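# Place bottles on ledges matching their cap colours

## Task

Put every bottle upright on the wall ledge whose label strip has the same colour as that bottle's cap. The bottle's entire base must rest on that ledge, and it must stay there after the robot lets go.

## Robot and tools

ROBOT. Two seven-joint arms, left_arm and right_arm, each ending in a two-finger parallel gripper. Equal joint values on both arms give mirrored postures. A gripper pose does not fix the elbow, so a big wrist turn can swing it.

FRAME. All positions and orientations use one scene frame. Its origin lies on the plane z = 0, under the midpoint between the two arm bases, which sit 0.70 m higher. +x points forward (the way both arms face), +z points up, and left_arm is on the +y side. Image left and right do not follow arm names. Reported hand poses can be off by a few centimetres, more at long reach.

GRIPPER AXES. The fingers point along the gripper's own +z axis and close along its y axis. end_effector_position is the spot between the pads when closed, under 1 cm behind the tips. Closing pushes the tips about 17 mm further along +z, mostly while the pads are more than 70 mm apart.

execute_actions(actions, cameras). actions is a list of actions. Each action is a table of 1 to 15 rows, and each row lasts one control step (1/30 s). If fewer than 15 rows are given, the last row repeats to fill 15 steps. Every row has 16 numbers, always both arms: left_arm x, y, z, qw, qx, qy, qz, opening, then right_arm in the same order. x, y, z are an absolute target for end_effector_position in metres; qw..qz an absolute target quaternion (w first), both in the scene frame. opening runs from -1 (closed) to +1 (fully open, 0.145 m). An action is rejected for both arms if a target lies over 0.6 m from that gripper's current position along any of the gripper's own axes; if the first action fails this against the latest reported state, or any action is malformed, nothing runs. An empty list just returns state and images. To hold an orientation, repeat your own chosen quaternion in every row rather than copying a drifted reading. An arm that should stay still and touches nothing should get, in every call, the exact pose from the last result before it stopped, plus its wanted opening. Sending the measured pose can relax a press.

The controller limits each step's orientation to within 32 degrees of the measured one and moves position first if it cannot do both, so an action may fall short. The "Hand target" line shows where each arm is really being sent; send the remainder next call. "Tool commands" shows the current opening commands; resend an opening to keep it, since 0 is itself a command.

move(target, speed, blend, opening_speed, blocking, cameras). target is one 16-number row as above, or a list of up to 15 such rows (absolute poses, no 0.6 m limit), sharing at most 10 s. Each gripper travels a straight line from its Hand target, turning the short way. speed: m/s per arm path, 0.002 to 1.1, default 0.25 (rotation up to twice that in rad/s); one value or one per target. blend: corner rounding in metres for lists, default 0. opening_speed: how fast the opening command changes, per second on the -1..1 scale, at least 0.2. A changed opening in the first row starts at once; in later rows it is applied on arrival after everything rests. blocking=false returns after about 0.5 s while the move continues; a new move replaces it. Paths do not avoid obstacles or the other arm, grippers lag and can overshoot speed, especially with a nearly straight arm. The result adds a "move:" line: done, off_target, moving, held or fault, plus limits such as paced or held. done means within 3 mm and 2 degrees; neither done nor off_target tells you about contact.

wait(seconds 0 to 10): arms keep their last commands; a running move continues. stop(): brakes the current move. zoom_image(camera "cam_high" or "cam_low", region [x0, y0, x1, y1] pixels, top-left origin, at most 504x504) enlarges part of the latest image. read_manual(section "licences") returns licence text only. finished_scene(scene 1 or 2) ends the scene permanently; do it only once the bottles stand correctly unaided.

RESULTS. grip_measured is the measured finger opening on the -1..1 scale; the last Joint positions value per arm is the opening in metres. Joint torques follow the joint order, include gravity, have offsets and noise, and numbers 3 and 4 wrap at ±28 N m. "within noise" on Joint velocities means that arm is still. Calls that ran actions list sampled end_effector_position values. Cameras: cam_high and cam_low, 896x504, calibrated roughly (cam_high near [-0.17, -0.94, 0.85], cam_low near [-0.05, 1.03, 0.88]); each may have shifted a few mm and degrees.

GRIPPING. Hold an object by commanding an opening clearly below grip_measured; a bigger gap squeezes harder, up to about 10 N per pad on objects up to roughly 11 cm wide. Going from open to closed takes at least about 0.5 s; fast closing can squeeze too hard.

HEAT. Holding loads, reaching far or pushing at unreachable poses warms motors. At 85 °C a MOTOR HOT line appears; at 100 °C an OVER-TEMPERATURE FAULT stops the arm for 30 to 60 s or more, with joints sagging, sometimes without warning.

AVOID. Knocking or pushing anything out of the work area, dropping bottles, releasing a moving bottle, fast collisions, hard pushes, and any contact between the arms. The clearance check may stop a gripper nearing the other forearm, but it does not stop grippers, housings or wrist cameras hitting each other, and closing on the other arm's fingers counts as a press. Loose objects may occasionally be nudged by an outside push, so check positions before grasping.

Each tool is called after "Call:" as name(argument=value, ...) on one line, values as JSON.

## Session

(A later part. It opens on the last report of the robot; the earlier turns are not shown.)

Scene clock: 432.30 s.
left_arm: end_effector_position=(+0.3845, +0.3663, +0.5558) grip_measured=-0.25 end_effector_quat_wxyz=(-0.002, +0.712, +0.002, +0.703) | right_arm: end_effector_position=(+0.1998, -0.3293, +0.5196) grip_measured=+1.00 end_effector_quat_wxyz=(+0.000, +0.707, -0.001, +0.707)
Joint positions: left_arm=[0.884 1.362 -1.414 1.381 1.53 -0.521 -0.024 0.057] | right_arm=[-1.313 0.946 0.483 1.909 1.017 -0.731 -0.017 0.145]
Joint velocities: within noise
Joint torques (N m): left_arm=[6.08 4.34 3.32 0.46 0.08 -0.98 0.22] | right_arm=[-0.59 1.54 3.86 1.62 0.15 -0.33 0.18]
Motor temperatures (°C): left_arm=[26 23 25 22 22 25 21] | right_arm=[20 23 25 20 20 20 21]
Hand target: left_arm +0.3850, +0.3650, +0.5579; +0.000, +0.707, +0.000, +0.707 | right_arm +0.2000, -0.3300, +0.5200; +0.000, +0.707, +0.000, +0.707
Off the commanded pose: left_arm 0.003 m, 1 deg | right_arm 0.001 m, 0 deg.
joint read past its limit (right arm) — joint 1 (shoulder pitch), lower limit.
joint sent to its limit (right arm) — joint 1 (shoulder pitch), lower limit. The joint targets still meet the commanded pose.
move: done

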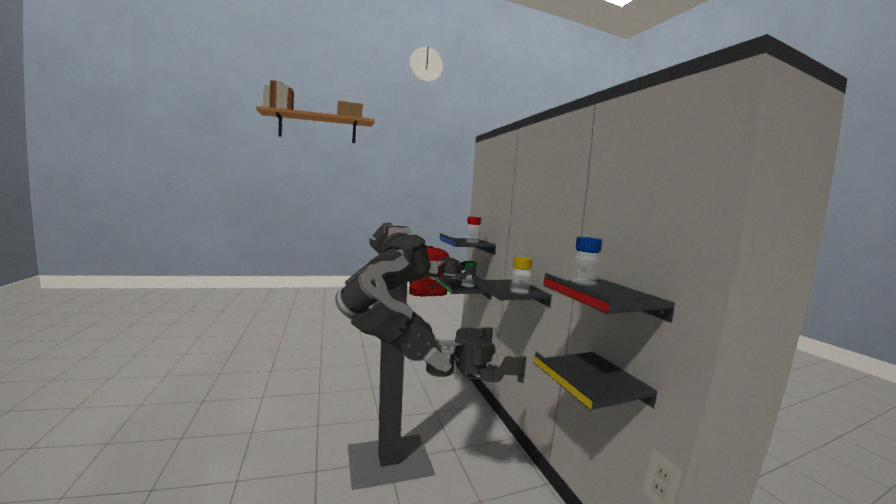

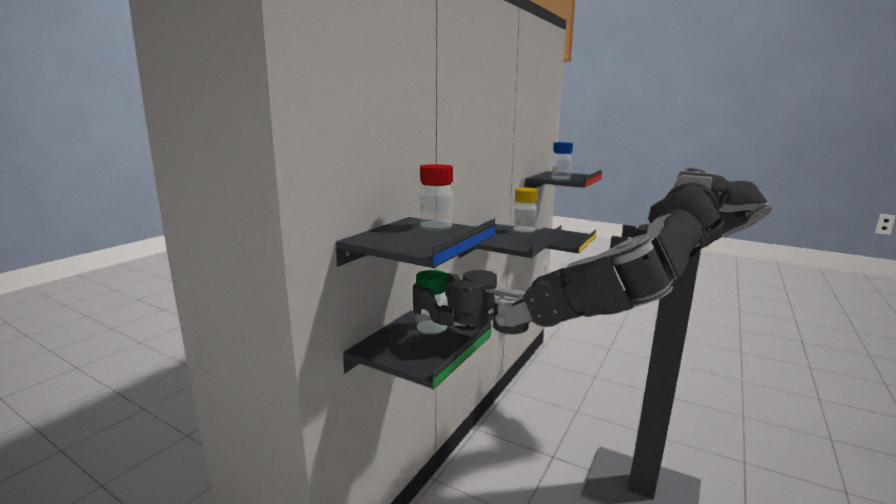

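Call:
move(target=[0.385,0.365,0.542,0.0,0.7071,0,0.7071,-0.5,0.2,-0.33,0.52,0,0.7071,0,0.7071,1], speed=0.02)

Call:
zoom_image(camera="cam_low", region=[320, 220, 520, 400])

Call:
zoom_image(camera="cam_high", region=[400, 230, 500, 310])

Scene clock: 439.57 s.
left_arm: end_effector_position=(+0.3857, +0.3675, +0.5517) grip_measured=-0.25 end_effector_quat_wxyz=(-0.003, +0.695, +0.002, +0.719) | right_arm: end_effector_position=(+0.1998, -0.3293, +0.5196) grip_measured=+1.00 end_effector_quat_wxyz=(+0.000, +0.707, -0.001, +0.707)
Joint positions: left_arm=[0.857 1.328 -1.418 1.333 1.529 -0.599 -0.012 0.057] | right_arm=[-1.313 0.946 0.483 1.909 1.017 -0.731 -0.017 0.145]
Joint velocities: within noise
Joint torques (N m): left_arm=[4.39 3.42 1.37 0.09 0.16 -0.08 0.17] | right_arm=[-0.49 1.36 3.89 1.65 0.16 -0.34 0.16]
Motor temperatures (°C): left_arm=[26 23 26 22 22 25 21] | right_arm=[20 23 25 20 20 20 21]
Hand target: left_arm +0.3847, +0.3649, +0.5420; +0.000, +0.707, +0.000, +0.707 | right_arm +0.2000, -0.3300, +0.5200; +0.000, +0.707, +0.000, +0.707
Off the commanded pose: left_arm 0.010 m, 2 deg | right_arm 0.001 m, 0 deg.
joint read past its limit (right arm) — joint 1 (shoulder pitch), lower limit.
joint sent to its limit (right arm) — joint 1 (shoulder pitch), lower limit. The joint targets still meet the commanded pose.
move: off_target (left_arm)

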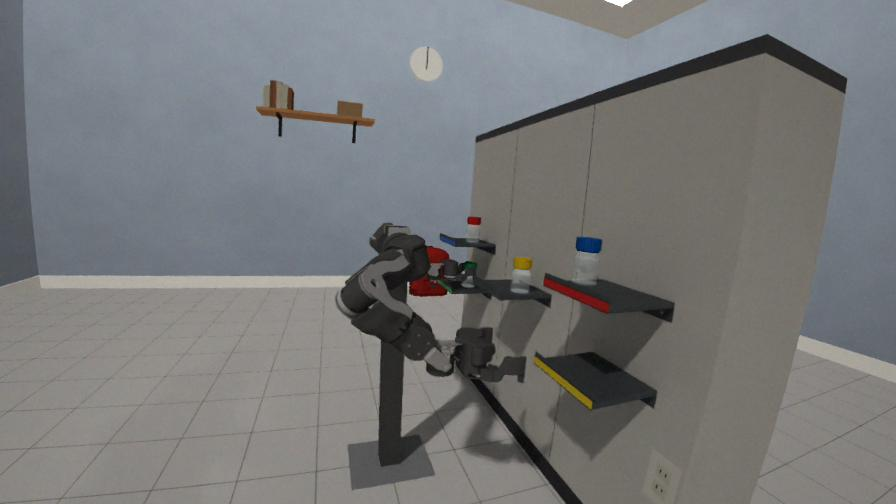

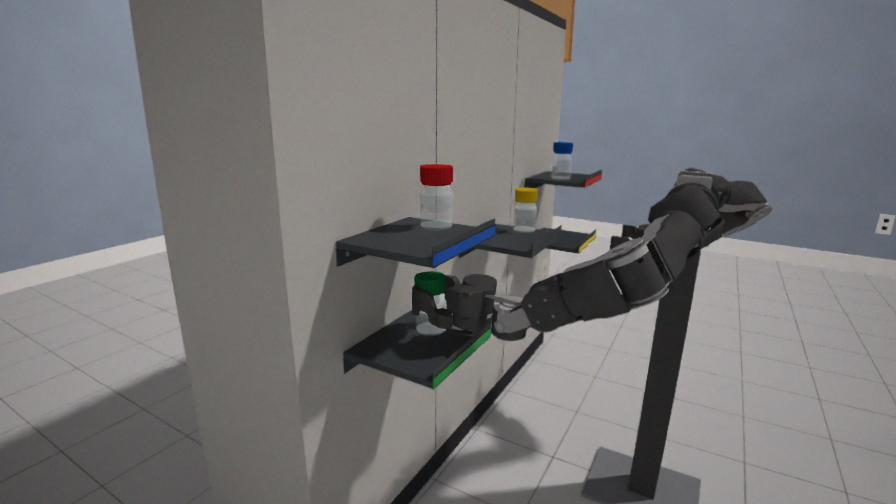

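Scaled by 2.520 from the camera's 896x504 image, which has a finer 1280x720 frame.

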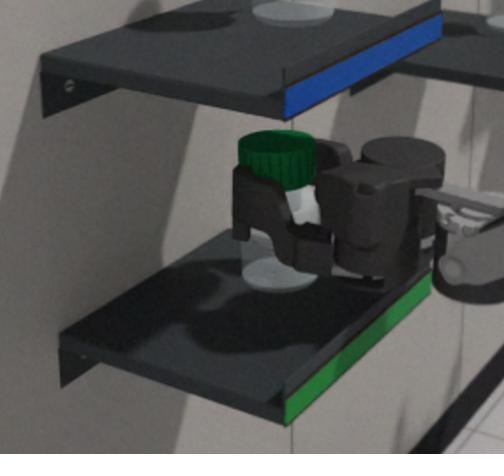

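Scaled by 5.040 from the camera's 896x504 image, which has a finer 1280x720 frame.

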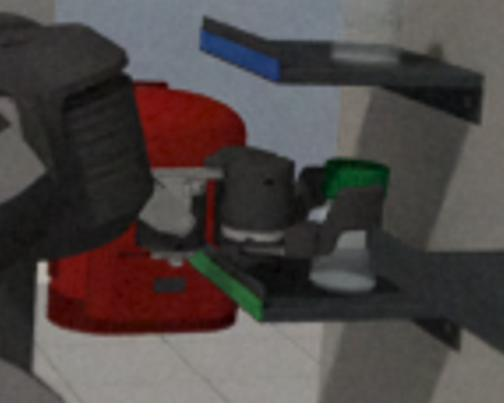

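Call:
move(target=[[0.385,0.366,0.552,0.0,0.7071,0,0.7071,-0.5,0.2,-0.33,0.52,0,0.7071,0,0.7071,1],[0.385,0.366,0.552,0.0,0.7071,0,0.7071,0.2,0.2,-0.33,0.52,0,0.7071,0,0.7071,1]], speed=0.02, opening_speed=0.7)

Call:
zoom_image(camera="cam_low", region=[320, 220, 520, 400])

Call:
zoom_image(camera="cam_high", region=[400, 230, 500, 310])

Scene clock: 448.57 s.
left_arm: end_effector_position=(+0.3848, +0.3664, +0.5517) grip_measured=+0.20 end_effector_quat_wxyz=(-0.001, +0.707, +0.001, +0.708) | right_arm: end_effector_position=(+0.1998, -0.3293, +0.5196) grip_measured=+1.00 end_effector_quat_wxyz=(+0.000, +0.707, -0.001, +0.707)
Joint positions: left_arm=[0.869 1.345 -1.418 1.356 1.531 -0.553 -0.012 0.09] | right_arm=[-1.313 0.946 0.483 1.909 1.017 -0.731 -0.017 0.145]
Joint velocities: within noise
Joint torques (N m): left_arm=[6.34 4.95 3.07 0.76 0.14 -0.55 0.14] | right_arm=[-0.62 1.31 3.86 1.68 0.16 -0.33 0.2]
Motor temperatures (°C): left_arm=[26 22 25 22 22 25 21] | right_arm=[20 23 25 20 20 20 21]
Hand target: left_arm +0.3850, +0.3661, +0.5520; +0.000, +0.707, +0.000, +0.707 | right_arm +0.2000, -0.3300, +0.5200; +0.000, +0.707, +0.000, +0.707
Off the commanded pose: left_arm 0.001 m, 0 deg | right_arm 0.001 m, 0 deg.
joint read past its limit (right arm) — joint 1 (shoulder pitch), lower limit.
joint sent to its limit (right arm) — joint 1 (shoulder pitch), lower limit. The joint targets still meet the commanded pose.
move: done

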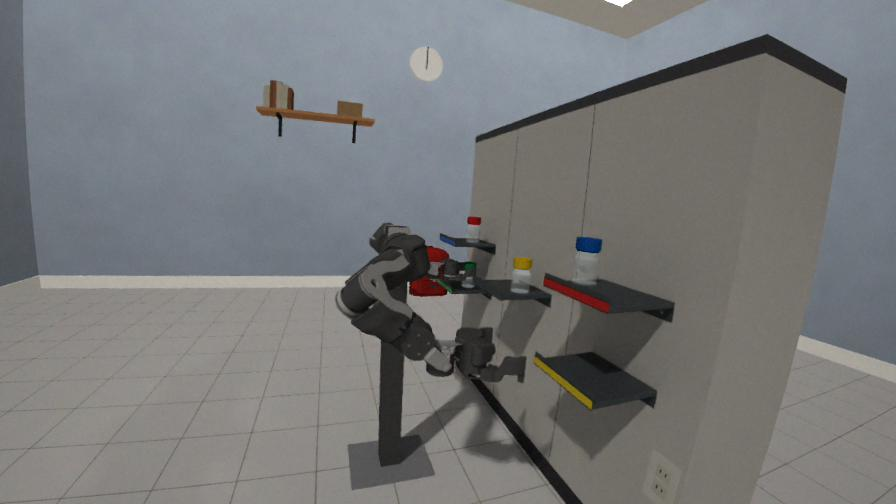

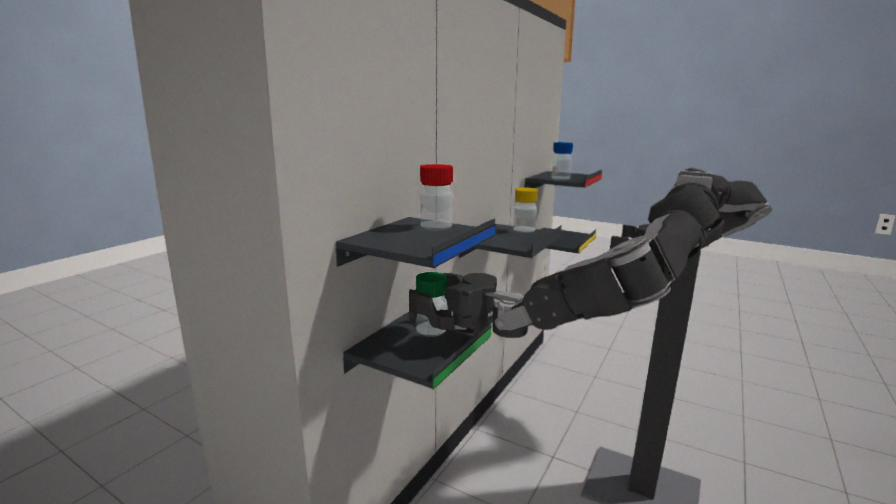

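Scaled by 2.520 from the camera's 896x504 image, which has a finer 1280x720 frame.

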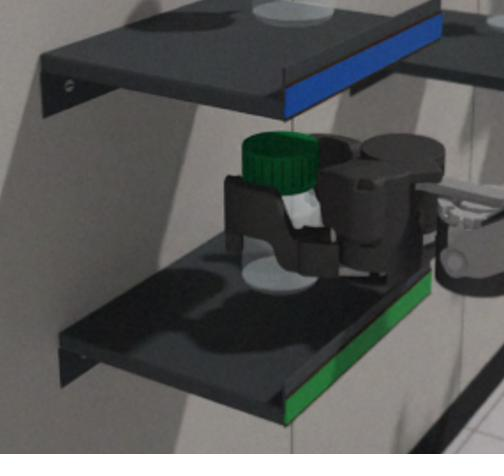

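Scaled by 5.040 from the camera's 896x504 image, which has a finer 1280x720 frame.

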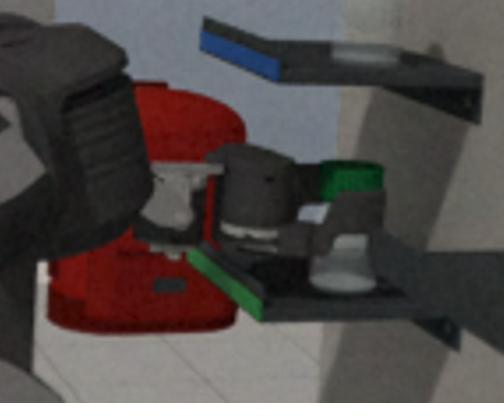

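Call:
move(target=[[0.25,0.366,0.56,0.0,0.7071,0,0.7071,0.2,0.24,-0.2,0.58,-0.0616,0.7044,0.0616,0.7044,0.5],[0.25,0.34,0.74,0.0,0.7071,0,0.7071,0.5,0.30,-0.083,0.65,-0.0616,0.7044,0.0616,0.7044,0.5]], speed=0.12)

Call:
zoom_image(camera="cam_high", region=[440, 200, 600, 330])

Call:
zoom_image(camera="cam_low", region=[470, 150, 670, 310])

Scene clock: 472.67 s.
left_arm: end_effector_position=(+0.2555, +0.3399, +0.7415) grip_measured=+0.50 end_effector_quat_wxyz=(-0.001, +0.777, -0.038, +0.629) | right_arm: end_effector_position=(+0.2997, -0.0825, +0.6513) grip_measured=+0.50 end_effector_quat_wxyz=(-0.064, +0.702, +0.063, +0.706)
Joint positions: left_arm=[1.986 2.009 -1.396 2.029 1.585 0.781 0.069 0.112] | right_arm=[0.335 0.52 -0.609 2.428 0.814 0.666 -0.923 0.112]
Joint velocities: within noise
Joint torques (N m): left_arm=[1.07 -2.12 3.17 -0.49 0.17 -0.54 0.21] | right_arm=[3.02 0.57 1.69 2.39 -0.25 -0.14 -0.15]
Motor temperatures (°C): left_arm=[25 23 26 22 22 25 21] | right_arm=[21 22 24 20 20 20 21]
Hand target: left_arm +0.2549, +0.3399, +0.7413; +0.000, +0.778, -0.038, +0.628 | right_arm +0.3000, -0.0831, +0.6500; -0.061, +0.704, +0.062, +0.704
Off the commanded pose: left_arm 0.006 m, 13 deg | right_arm 0.001 m, 0 deg.
joint sent to its limit (left arm) — joint 2 (shoulder roll), upper limit; joint 5 (forearm roll), upper limit; joint 6 (wrist pitch), upper limit. The joint targets are off in position and orientation.
move: off_target (left_arm); target 2's new opening was sent with left_arm's hand 0.006 m and 13 deg from that target

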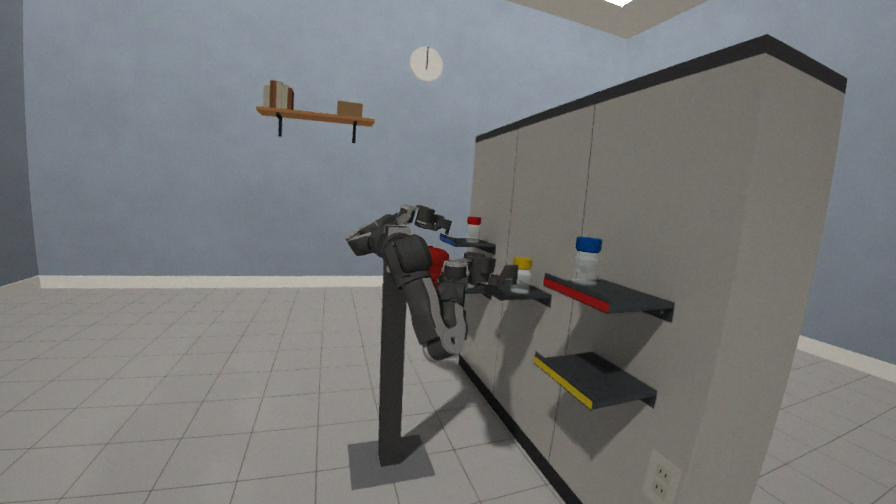

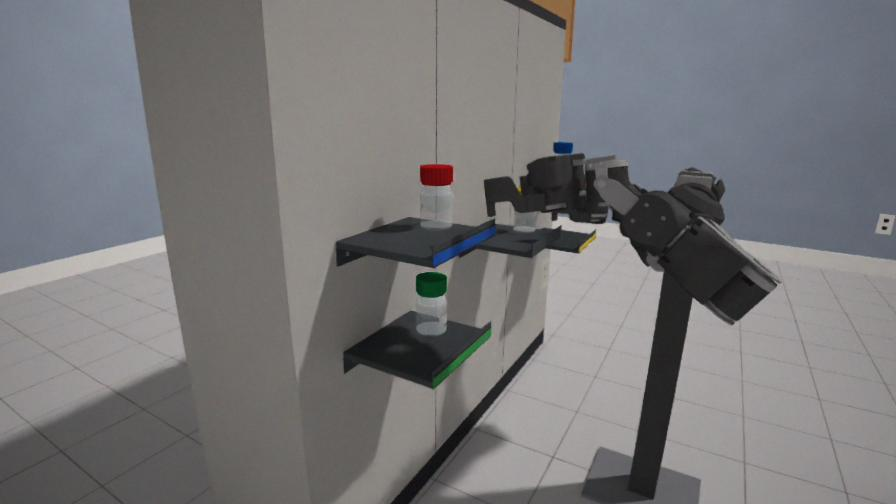

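Scaled by 3.150 from the camera's 896x504 image, which has a finer 1280x720 frame.

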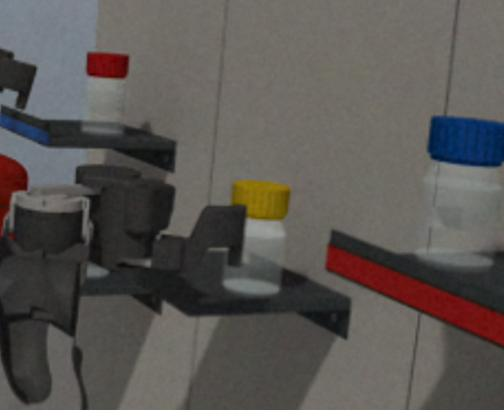

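Scaled by 2.520 from the camera's 896x504 image, which has a finer 1280x720 frame.

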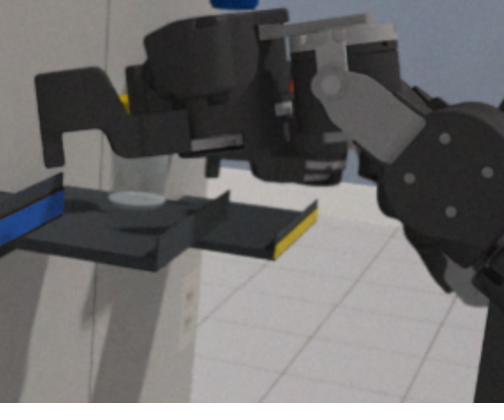

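Call:
move(target=[[0.25,0.34,0.74,0.0,0.7071,0,0.7071,0.5,0.345,-0.075,0.645,-0.0616,0.7044,0.0616,0.7044,0.5],[0.25,0.34,0.74,0.0,0.7071,0,0.7071,0.5,0.388,-0.068,0.642,-0.0616,0.7044,0.0616,0.7044,0.5]], speed=0.1)

Call:
zoom_image(camera="cam_high", region=[440, 200, 600, 330])

Call:
zoom_image(camera="cam_low", region=[470, 150, 670, 310])

Scene clock: 487.47 s.
left_arm: end_effector_position=(+0.2555, +0.3399, +0.7414) grip_measured=+0.50 end_effector_quat_wxyz=(-0.001, +0.777, -0.038, +0.628) | right_arm: end_effector_position=(+0.3887, -0.0701, +0.6419) grip_measured=+0.50 end_effector_quat_wxyz=(-0.059, +0.706, +0.059, +0.704)
Joint positions: left_arm=[1.986 2.009 -1.396 2.028 1.585 0.781 0.07 0.112] | right_arm=[0.601 0.418 -0.66 1.972 0.798 0.545 -0.743 0.112]
Joint velocities: within noise
Joint torques (N m): left_arm=[0.88 -2.12 3.18 -0.47 0.17 -0.54 0.21] | right_arm=[5.39 0.12 1.55 2.89 -0.3 -0.47 0.18]
Motor temperatures (°C): left_arm=[24 22 26 21 21 25 21] | right_arm=[21 22 24 20 20 20 21]
Hand target: left_arm +0.2549, +0.3399, +0.7413; +0.001, +0.778, -0.038, +0.628 | right_arm +0.3880, -0.0681, +0.6420; -0.062, +0.704, +0.061, +0.704
Off the commanded pose: left_arm 0.006 m, 13 deg | right_arm 0.002 m, 1 deg.
joint sent to its limit (left arm) — joint 2 (shoulder roll), upper limit; joint 5 (forearm roll), upper limit; joint 6 (wrist pitch), upper limit. The joint targets are off in position and orientation.
move: off_target (left_arm)

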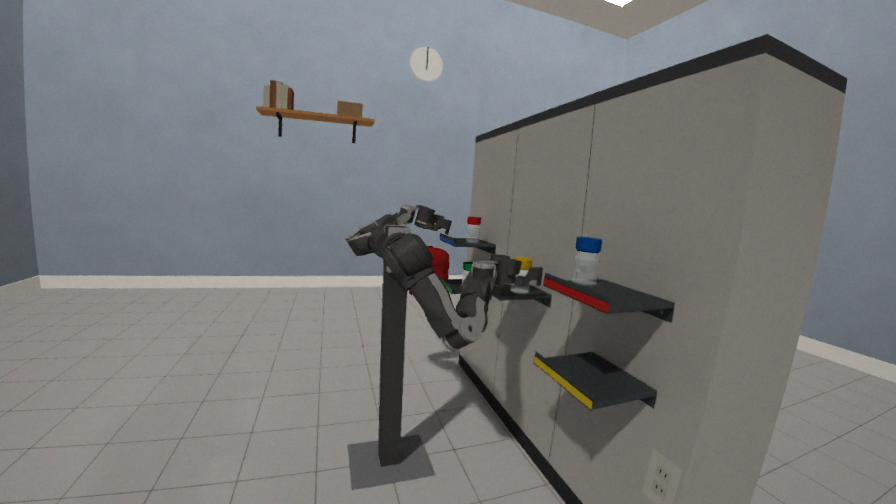

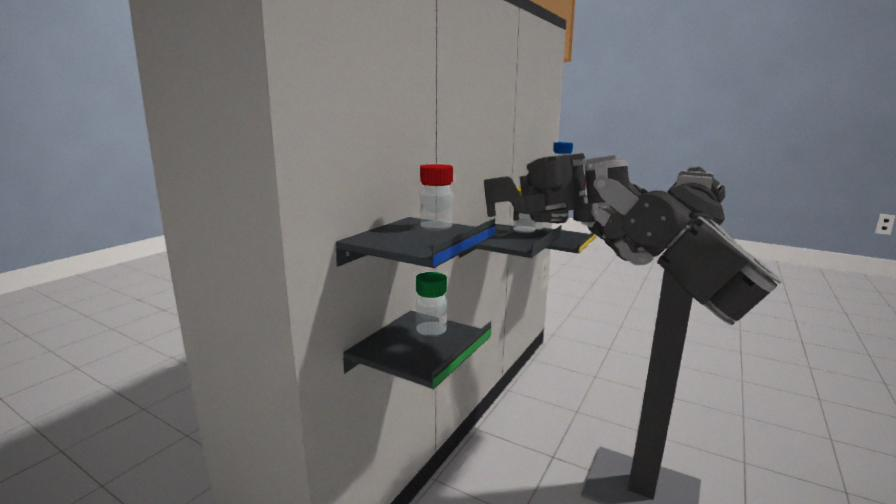

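Scaled by 3.150 from the camera's 896x504 image, which has a finer 1280x720 frame.

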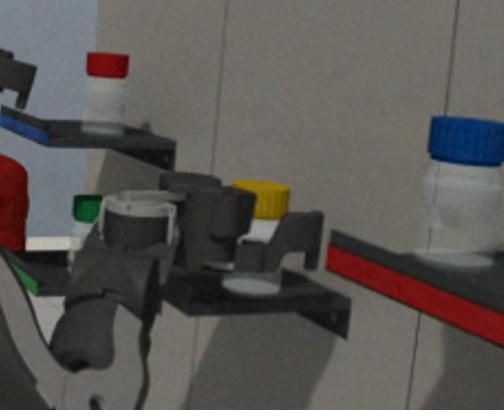

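Scaled by 2.520 from the camera's 896x504 image, which has a finer 1280x720 frame.

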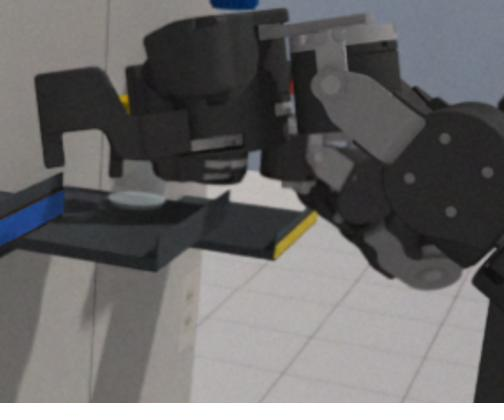

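Call:
move(target=[[0.25,0.34,0.74,0.0,0.7071,0,0.7071,0.5,0.383,-0.069,0.642,-0.0616,0.7044,0.0616,0.7044,0.5],[0.25,0.34,0.74,0.0,0.7071,0,0.7071,0.5,0.383,-0.069,0.642,-0.0616,0.7044,0.0616,0.7044,-0.5]], speed=0.1, opening_speed=0.8)

Call:
zoom_image(camera="cam_high", region=[440, 200, 600, 330])

Call:
zoom_image(camera="cam_low", region=[470, 150, 670, 310])

Scene clock: 508.30 s.
left_arm: end_effector_position=(+0.2554, +0.3399, +0.7415) grip_measured=+0.50 end_effector_quat_wxyz=(-0.001, +0.777, -0.038, +0.628) | right_arm: end_effector_position=(+0.3832, -0.0680, +0.6424) grip_measured=-0.30 end_effector_quat_wxyz=(-0.065, +0.704, +0.063, +0.705)
Joint positions: left_arm=[1.986 2.009 -1.396 2.028 1.585 0.781 0.07 0.112] | right_arm=[0.587 0.424 -0.66 1.999 0.799 0.545 -0.742 0.053]
Joint velocities: within noise
Joint torques (N m): left_arm=[0.88 -2.12 3.18 -0.46 0.17 -0.54 0.21] | right_arm=[4.76 0.51 2.48 3.02 -0.32 -0.27 -0.17]
Motor temperatures (°C): left_arm=[24 22 26 21 21 25 21] | right_arm=[22 22 24 20 20 20 21]
Hand target: left_arm +0.2548, +0.3399, +0.7414; +0.001, +0.778, -0.038, +0.628 | right_arm +0.3830, -0.0690, +0.6420; -0.062, +0.704, +0.062, +0.704
Off the commanded pose: left_arm 0.006 m, 13 deg | right_arm 0.001 m, 0 deg.
joint sent to its limit (left arm) — joint 2 (shoulder roll), upper limit; joint 5 (forearm roll), upper limit; joint 6 (wrist pitch), upper limit. The joint targets are off in position and orientation.
move: off_target (left_arm)

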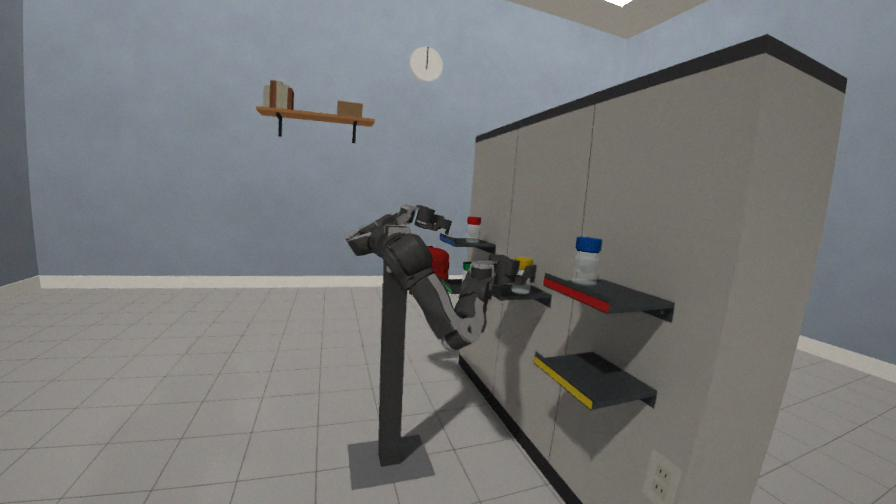

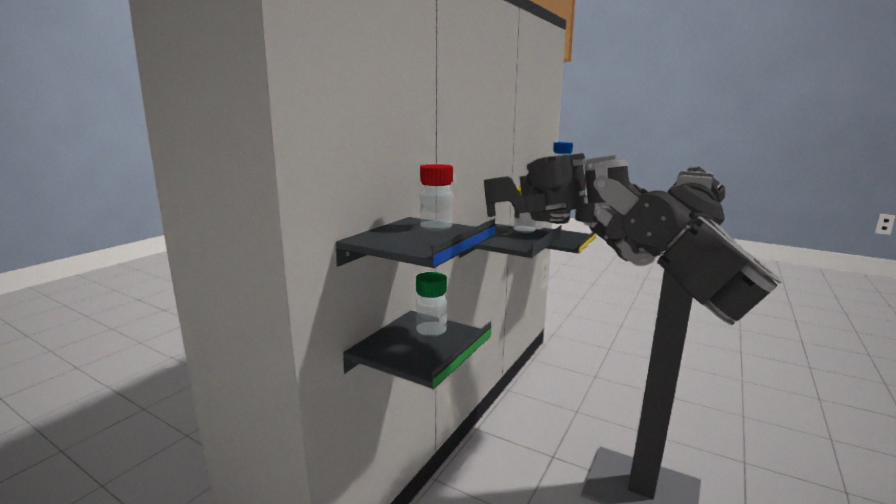

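Scaled by 3.150 from the camera's 896x504 image, which has a finer 1280x720 frame.

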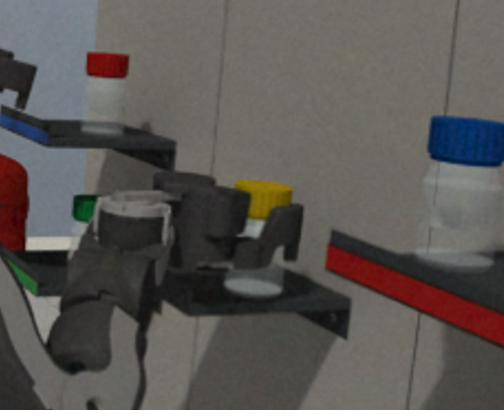

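Scaled by 2.520 from the camera's 896x504 image, which has a finer 1280x720 frame.

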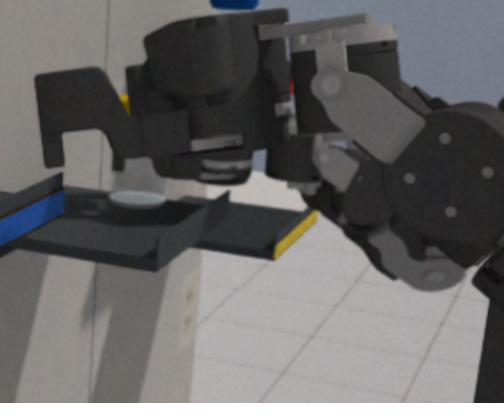

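Call:
move(target=[[0.255,0.34,0.74,0.0,0.7071,0,0.7071,0.5,0.383,-0.069,0.68,-0.0616,0.7044,0.0616,0.7044,-0.5],[0.255,0.34,0.74,0.0,0.7071,0,0.7071,0.5,0.275,-0.10,0.675,-0.0616,0.7044,0.0616,0.7044,-0.5],[0.255,0.34,0.74,0.0,0.7071,0,0.7071,0.5,0.265,-0.25,0.60,0,0.7071,0,0.7071,-0.5],[0.255,0.34,0.74,0.0,0.7071,0,0.7071,0.5,0.265,-0.38,0.585,0,0.7071,0,0.7071,-0.5]], speed=0.12, blend=[0.01,0.02,0.03,0])

Call:
zoom_image(camera="cam_high", region=[440, 220, 700, 430])

Call:
zoom_image(camera="cam_low", region=[470, 150, 670, 310])

Scene clock: 538.77 s.
left_arm: end_effector_position=(+0.2558, +0.3395, +0.7415) grip_measured=+0.50 end_effector_quat_wxyz=(-0.003, +0.776, -0.038, +0.630) | right_arm: end_effector_position=(+0.2646, -0.3804, +0.5814) grip_measured=-0.34 end_effector_quat_wxyz=(+0.001, +0.712, -0.002, +0.702)
Joint positions: left_arm=[1.986 2.009 -1.398 2.033 1.585 0.776 0.063 0.112] | right_arm=[-1.018 0.978 0.783 1.792 1.202 -0.213 0.206 0.05]
Joint velocities: within noise
Joint torques (N m): left_arm=[1.49 -2.15 1.83 0.13 0.17 -0.69 -0.08] | right_arm=[1.17 3.84 5.24 2.06 0.29 -0.6 0.18]
Motor temperatures (°C): left_arm=[23 22 26 21 21 25 21] | right_arm=[22 22 24 21 20 20 21]
Hand target: left_arm +0.2559, +0.3400, +0.7405; -0.004, +0.777, -0.036, +0.629 | right_arm +0.2650, -0.3800, +0.5850; +0.000, +0.707, +0.000, +0.707
Off the commanded pose: left_arm 0.002 m, 13 deg | right_arm 0.004 m, 1 deg.
joint sent to its limit (left arm) — joint 1 (shoulder pitch), upper limit; joint 2 (shoulder roll), upper limit; joint 5 (forearm roll), upper limit. The joint targets are off in orientation, not in position.
move: off_target (left_arm, right_arm)

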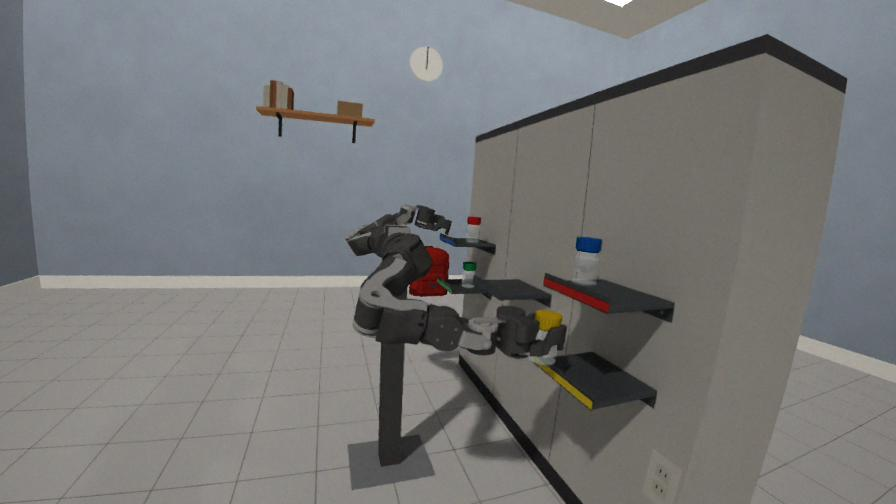

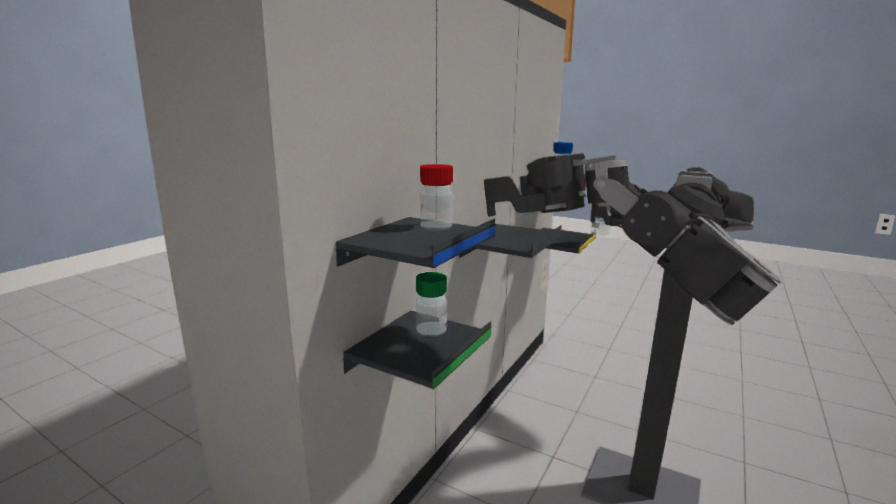

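Scaled by 1.938 from the camera's 896x504 image, which has a finer 1280x720 frame.

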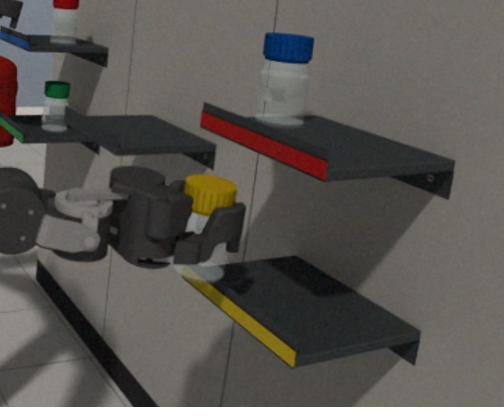

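Scaled by 2.520 from the camera's 896x504 image, which has a finer 1280x720 frame.

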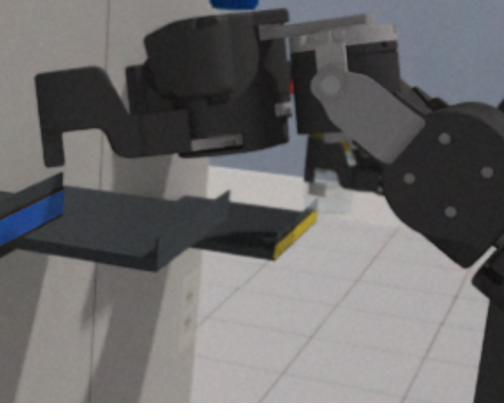

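Call:
move(target=[[0.255,0.34,0.74,0.0,0.7071,0,0.7071,0.5,0.30,-0.395,0.59,0,0.7071,0,0.7071,-0.5],[0.255,0.34,0.74,0.0,0.7071,0,0.7071,0.5,0.385,-0.40,0.59,0,0.7071,0,0.7071,-0.5],[0.255,0.34,0.74,0.0,0.7071,0,0.7071,0.5,0.385,-0.40,0.565,0,0.7071,0,0.7071,-0.5]], speed=[0.1,0.1,0.06])

Call:
zoom_image(camera="cam_high", region=[440, 220, 700, 430])

Call:
zoom_image(camera="cam_high", region=[520, 300, 660, 420])

Scene clock: 557.83 s.
left_arm: end_effector_position=(+0.2561, +0.3395, +0.7417) grip_measured=+0.50 end_effector_quat_wxyz=(-0.003, +0.775, -0.037, +0.631) | right_arm: end_effector_position=(+0.3844, -0.4006, +0.5609) grip_measured=-0.34 end_effector_quat_wxyz=(+0.001, +0.713, -0.002, +0.701)
Joint positions: left_arm=[1.986 2.009 -1.4 2.033 1.585 0.771 0.061 0.112] | right_arm=[0.152 1.129 -0.216 1.225 1.168 -0.169 0.221 0.05]
Joint velocities: within noise
Joint torques (N m): left_arm=[1.49 -2.12 2.24 0.13 0.17 -0.53 -0.06] | right_arm=[4.58 8.03 4.77 1.89 0.24 -0.74 0.2]
Motor temperatures (°C): left_arm=[23 22 26 21 21 25 21] | right_arm=[21 23 25 20 20 21 21]
Hand target: left_arm +0.2559, +0.3400, +0.7406; -0.004, +0.776, -0.036, +0.629 | right_arm +0.3850, -0.4000, +0.5650; +0.000, +0.707, +0.000, +0.707
Off the commanded pose: left_arm 0.002 m, 12 deg | right_arm 0.004 m, 1 deg.
joint sent to its limit (left arm) — joint 1 (shoulder pitch), upper limit; joint 2 (shoulder roll), upper limit; joint 5 (forearm roll), upper limit. The joint targets are off in orientation, not in position.
move: off_target (left_arm, right_arm)

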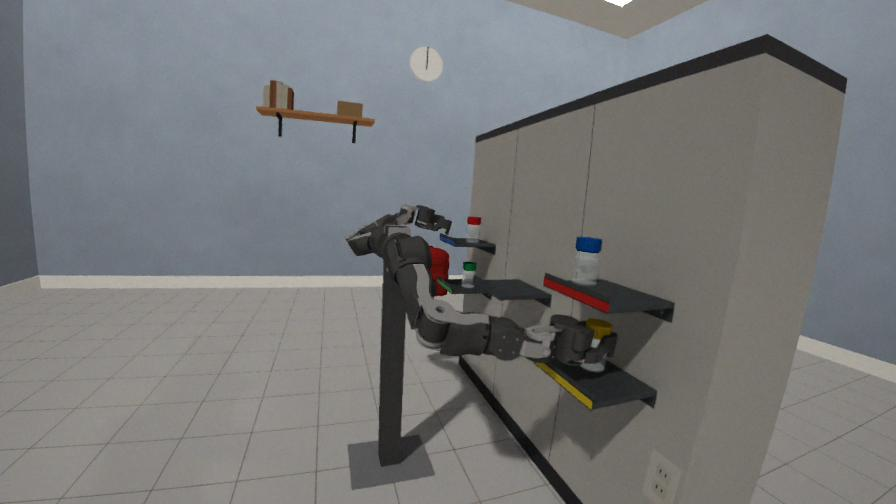

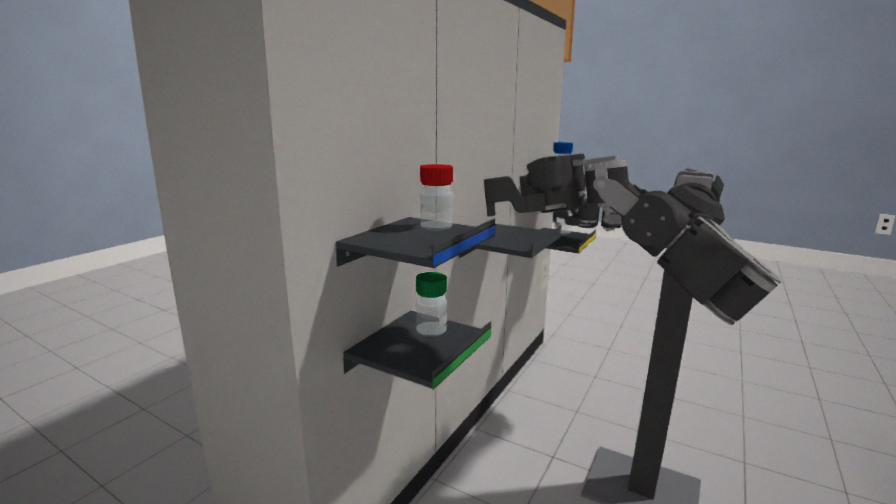

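Scaled by 1.938 from the camera's 896x504 image, which has a finer 1280x720 frame.

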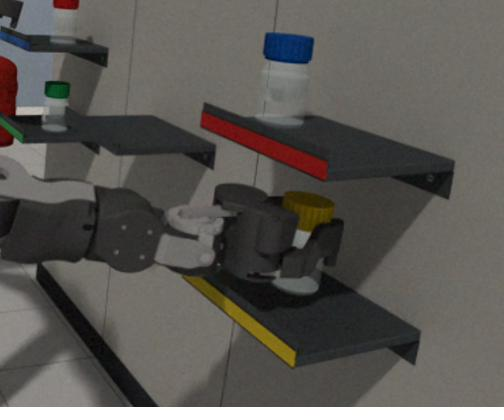

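Scaled by 3.600 from the camera's 896x504 image, which has a finer 1280x720 frame.

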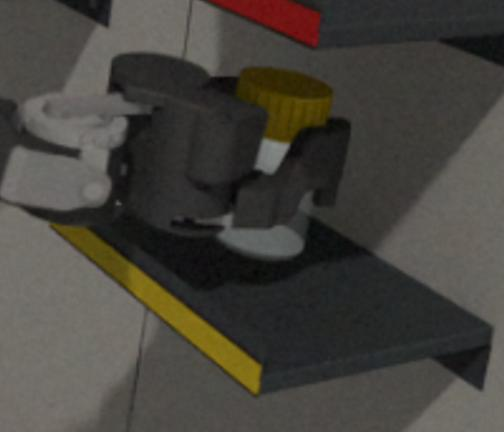

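Call:
move(target=[0.255,0.34,0.74,0.0,0.7071,0,0.7071,0.5,0.385,-0.40,0.545,0,0.7071,0,0.7071,-0.5], speed=0.02)

Call:
zoom_image(camera="cam_high", region=[520, 300, 660, 420])

Scene clock: 570.13 s.
left_arm: end_effector_position=(+0.2562, +0.3396, +0.7416) grip_measured=+0.50 end_effector_quat_wxyz=(-0.003, +0.775, -0.037, +0.631) | right_arm: end_effector_position=(+0.3846, -0.4008, +0.5447) grip_measured=-0.34 end_effector_quat_wxyz=(+0.001, +0.709, -0.001, +0.706)
Joint positions: left_arm=[1.986 2.009 -1.401 2.033 1.585 0.771 0.061 0.112] | right_arm=[0.163 1.066 -0.216 1.164 1.116 -0.21 0.256 0.05]
Joint velocities: within noise
Joint torques (N m): left_arm=[1.49 -2.15 2.28 0.1 0.17 -0.53 -0.05] | right_arm=[4.44 7.32 3.34 1.78 0.23 -0.55 0.13]
Motor temperatures (°C): left_arm=[23 22 26 21 21 25 21] | right_arm=[22 24 25 20 20 21 21]
Hand target: left_arm +0.2559, +0.3401, +0.7405; -0.004, +0.777, -0.036, +0.629 | right_arm +0.3850, -0.4001, +0.5449; +0.000, +0.707, +0.000, +0.707
Off the commanded pose: left_arm 0.002 m, 12 deg | right_arm 0.001 m, 0 deg.
joint sent to its limit (left arm) — joint 1 (shoulder pitch), upper limit; joint 2 (shoulder roll), upper limit; joint 5 (forearm roll), upper limit. The joint targets are off in orientation, not in position.
move: off_target (left_arm)

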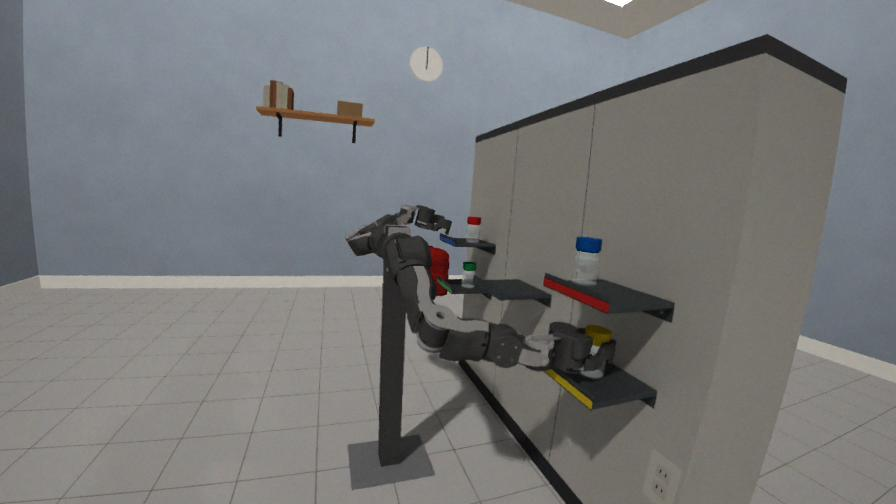

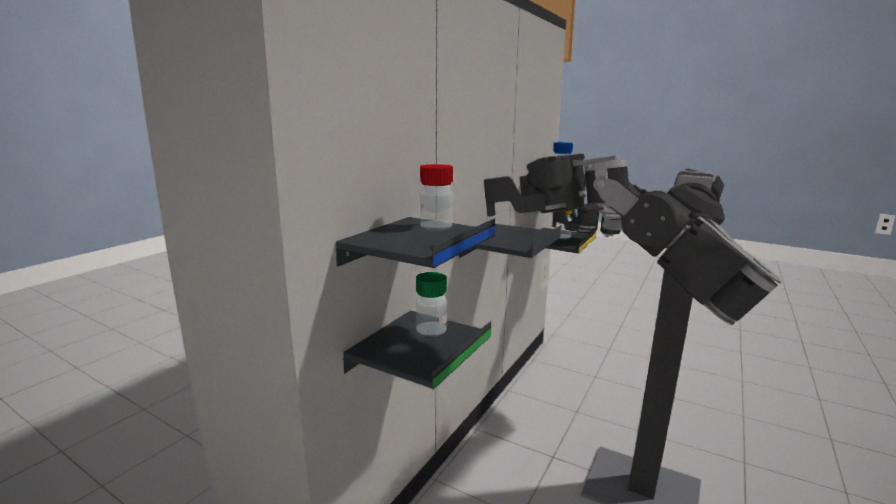

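Scaled by 3.600 from the camera's 896x504 image, which has a finer 1280x720 frame.

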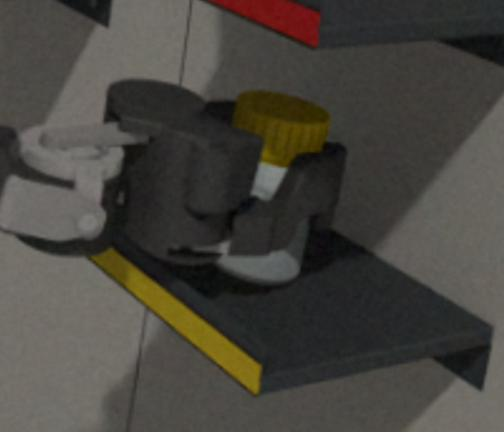

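Call:
move(target=[0.255,0.34,0.74,0.0,0.7071,0,0.7071,0.5,0.385,-0.40,0.534,0,0.7071,0,0.7071,-0.5], speed=0.02)

Call:
zoom_image(camera="cam_high", region=[520, 300, 660, 420])

Scene clock: 586.00 s.
left_arm: end_effector_position=(+0.2562, +0.3395, +0.7416) grip_measured=+0.50 end_effector_quat_wxyz=(-0.003, +0.775, -0.037, +0.631) | right_arm: end_effector_position=(+0.3858, -0.4007, +0.5434) grip_measured=-0.34 end_effector_quat_wxyz=(+0.001, +0.695, +0.001, +0.719)
Joint positions: left_arm=[1.986 2.009 -1.401 2.033 1.585 0.771 0.061 0.112] | right_arm=[0.186 1.049 -0.247 1.128 1.119 -0.271 0.273 0.05]
Joint velocities: within noise
Joint torques (N m): left_arm=[1.49 -2.12 2.28 0.1 0.17 -0.53 -0.04] | right_arm=[3.28 7.29 1.25 1.2 0.16 0.13 -0.06]
Motor temperatures (°C): left_arm=[23 22 25 21 21 25 21] | right_arm=[22 24 24 20 20 21 21]
Hand target: left_arm +0.2559, +0.3400, +0.7405; -0.004, +0.777, -0.036, +0.629 | right_arm +0.3848, -0.4000, +0.5340; +0.000, +0.707, +0.000, +0.707
Off the commanded pose: left_arm 0.002 m, 12 deg | right_arm 0.009 m, 2 deg.
joint sent to its limit (left arm) — joint 1 (shoulder pitch), upper limit; joint 2 (shoulder roll), upper limit; joint 5 (forearm roll), upper limit. The joint targets are off in orientation, not in position.
move: off_target (left_arm, right_arm)

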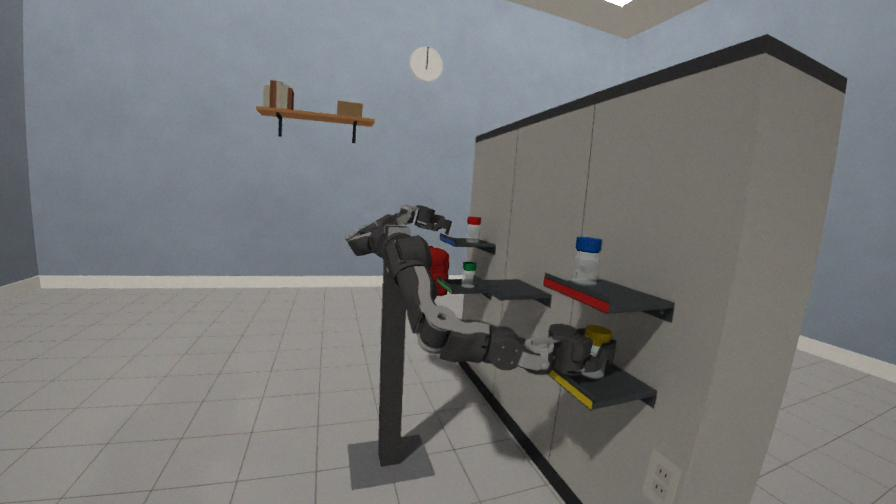

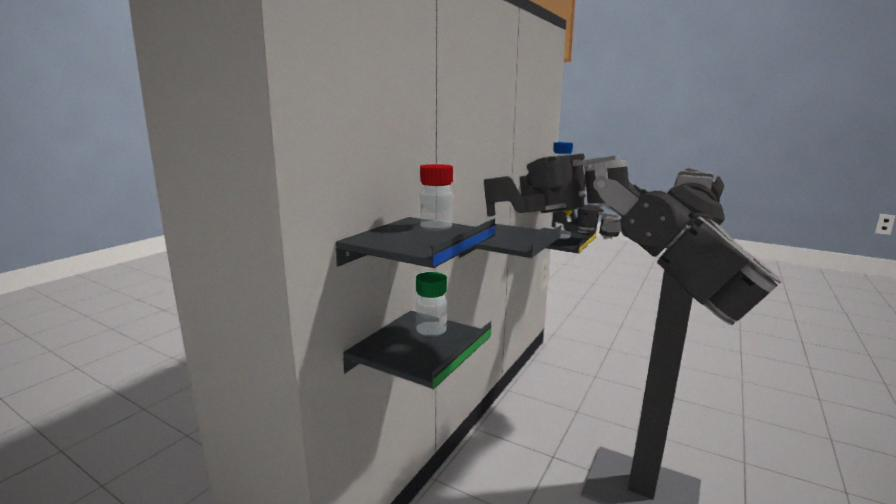

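Scaled by 3.600 from the camera's 896x504 image, which has a finer 1280x720 frame.

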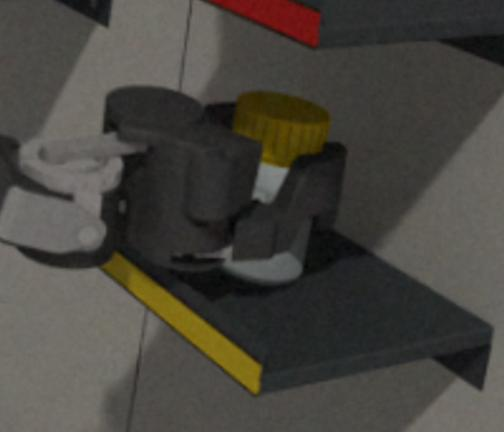

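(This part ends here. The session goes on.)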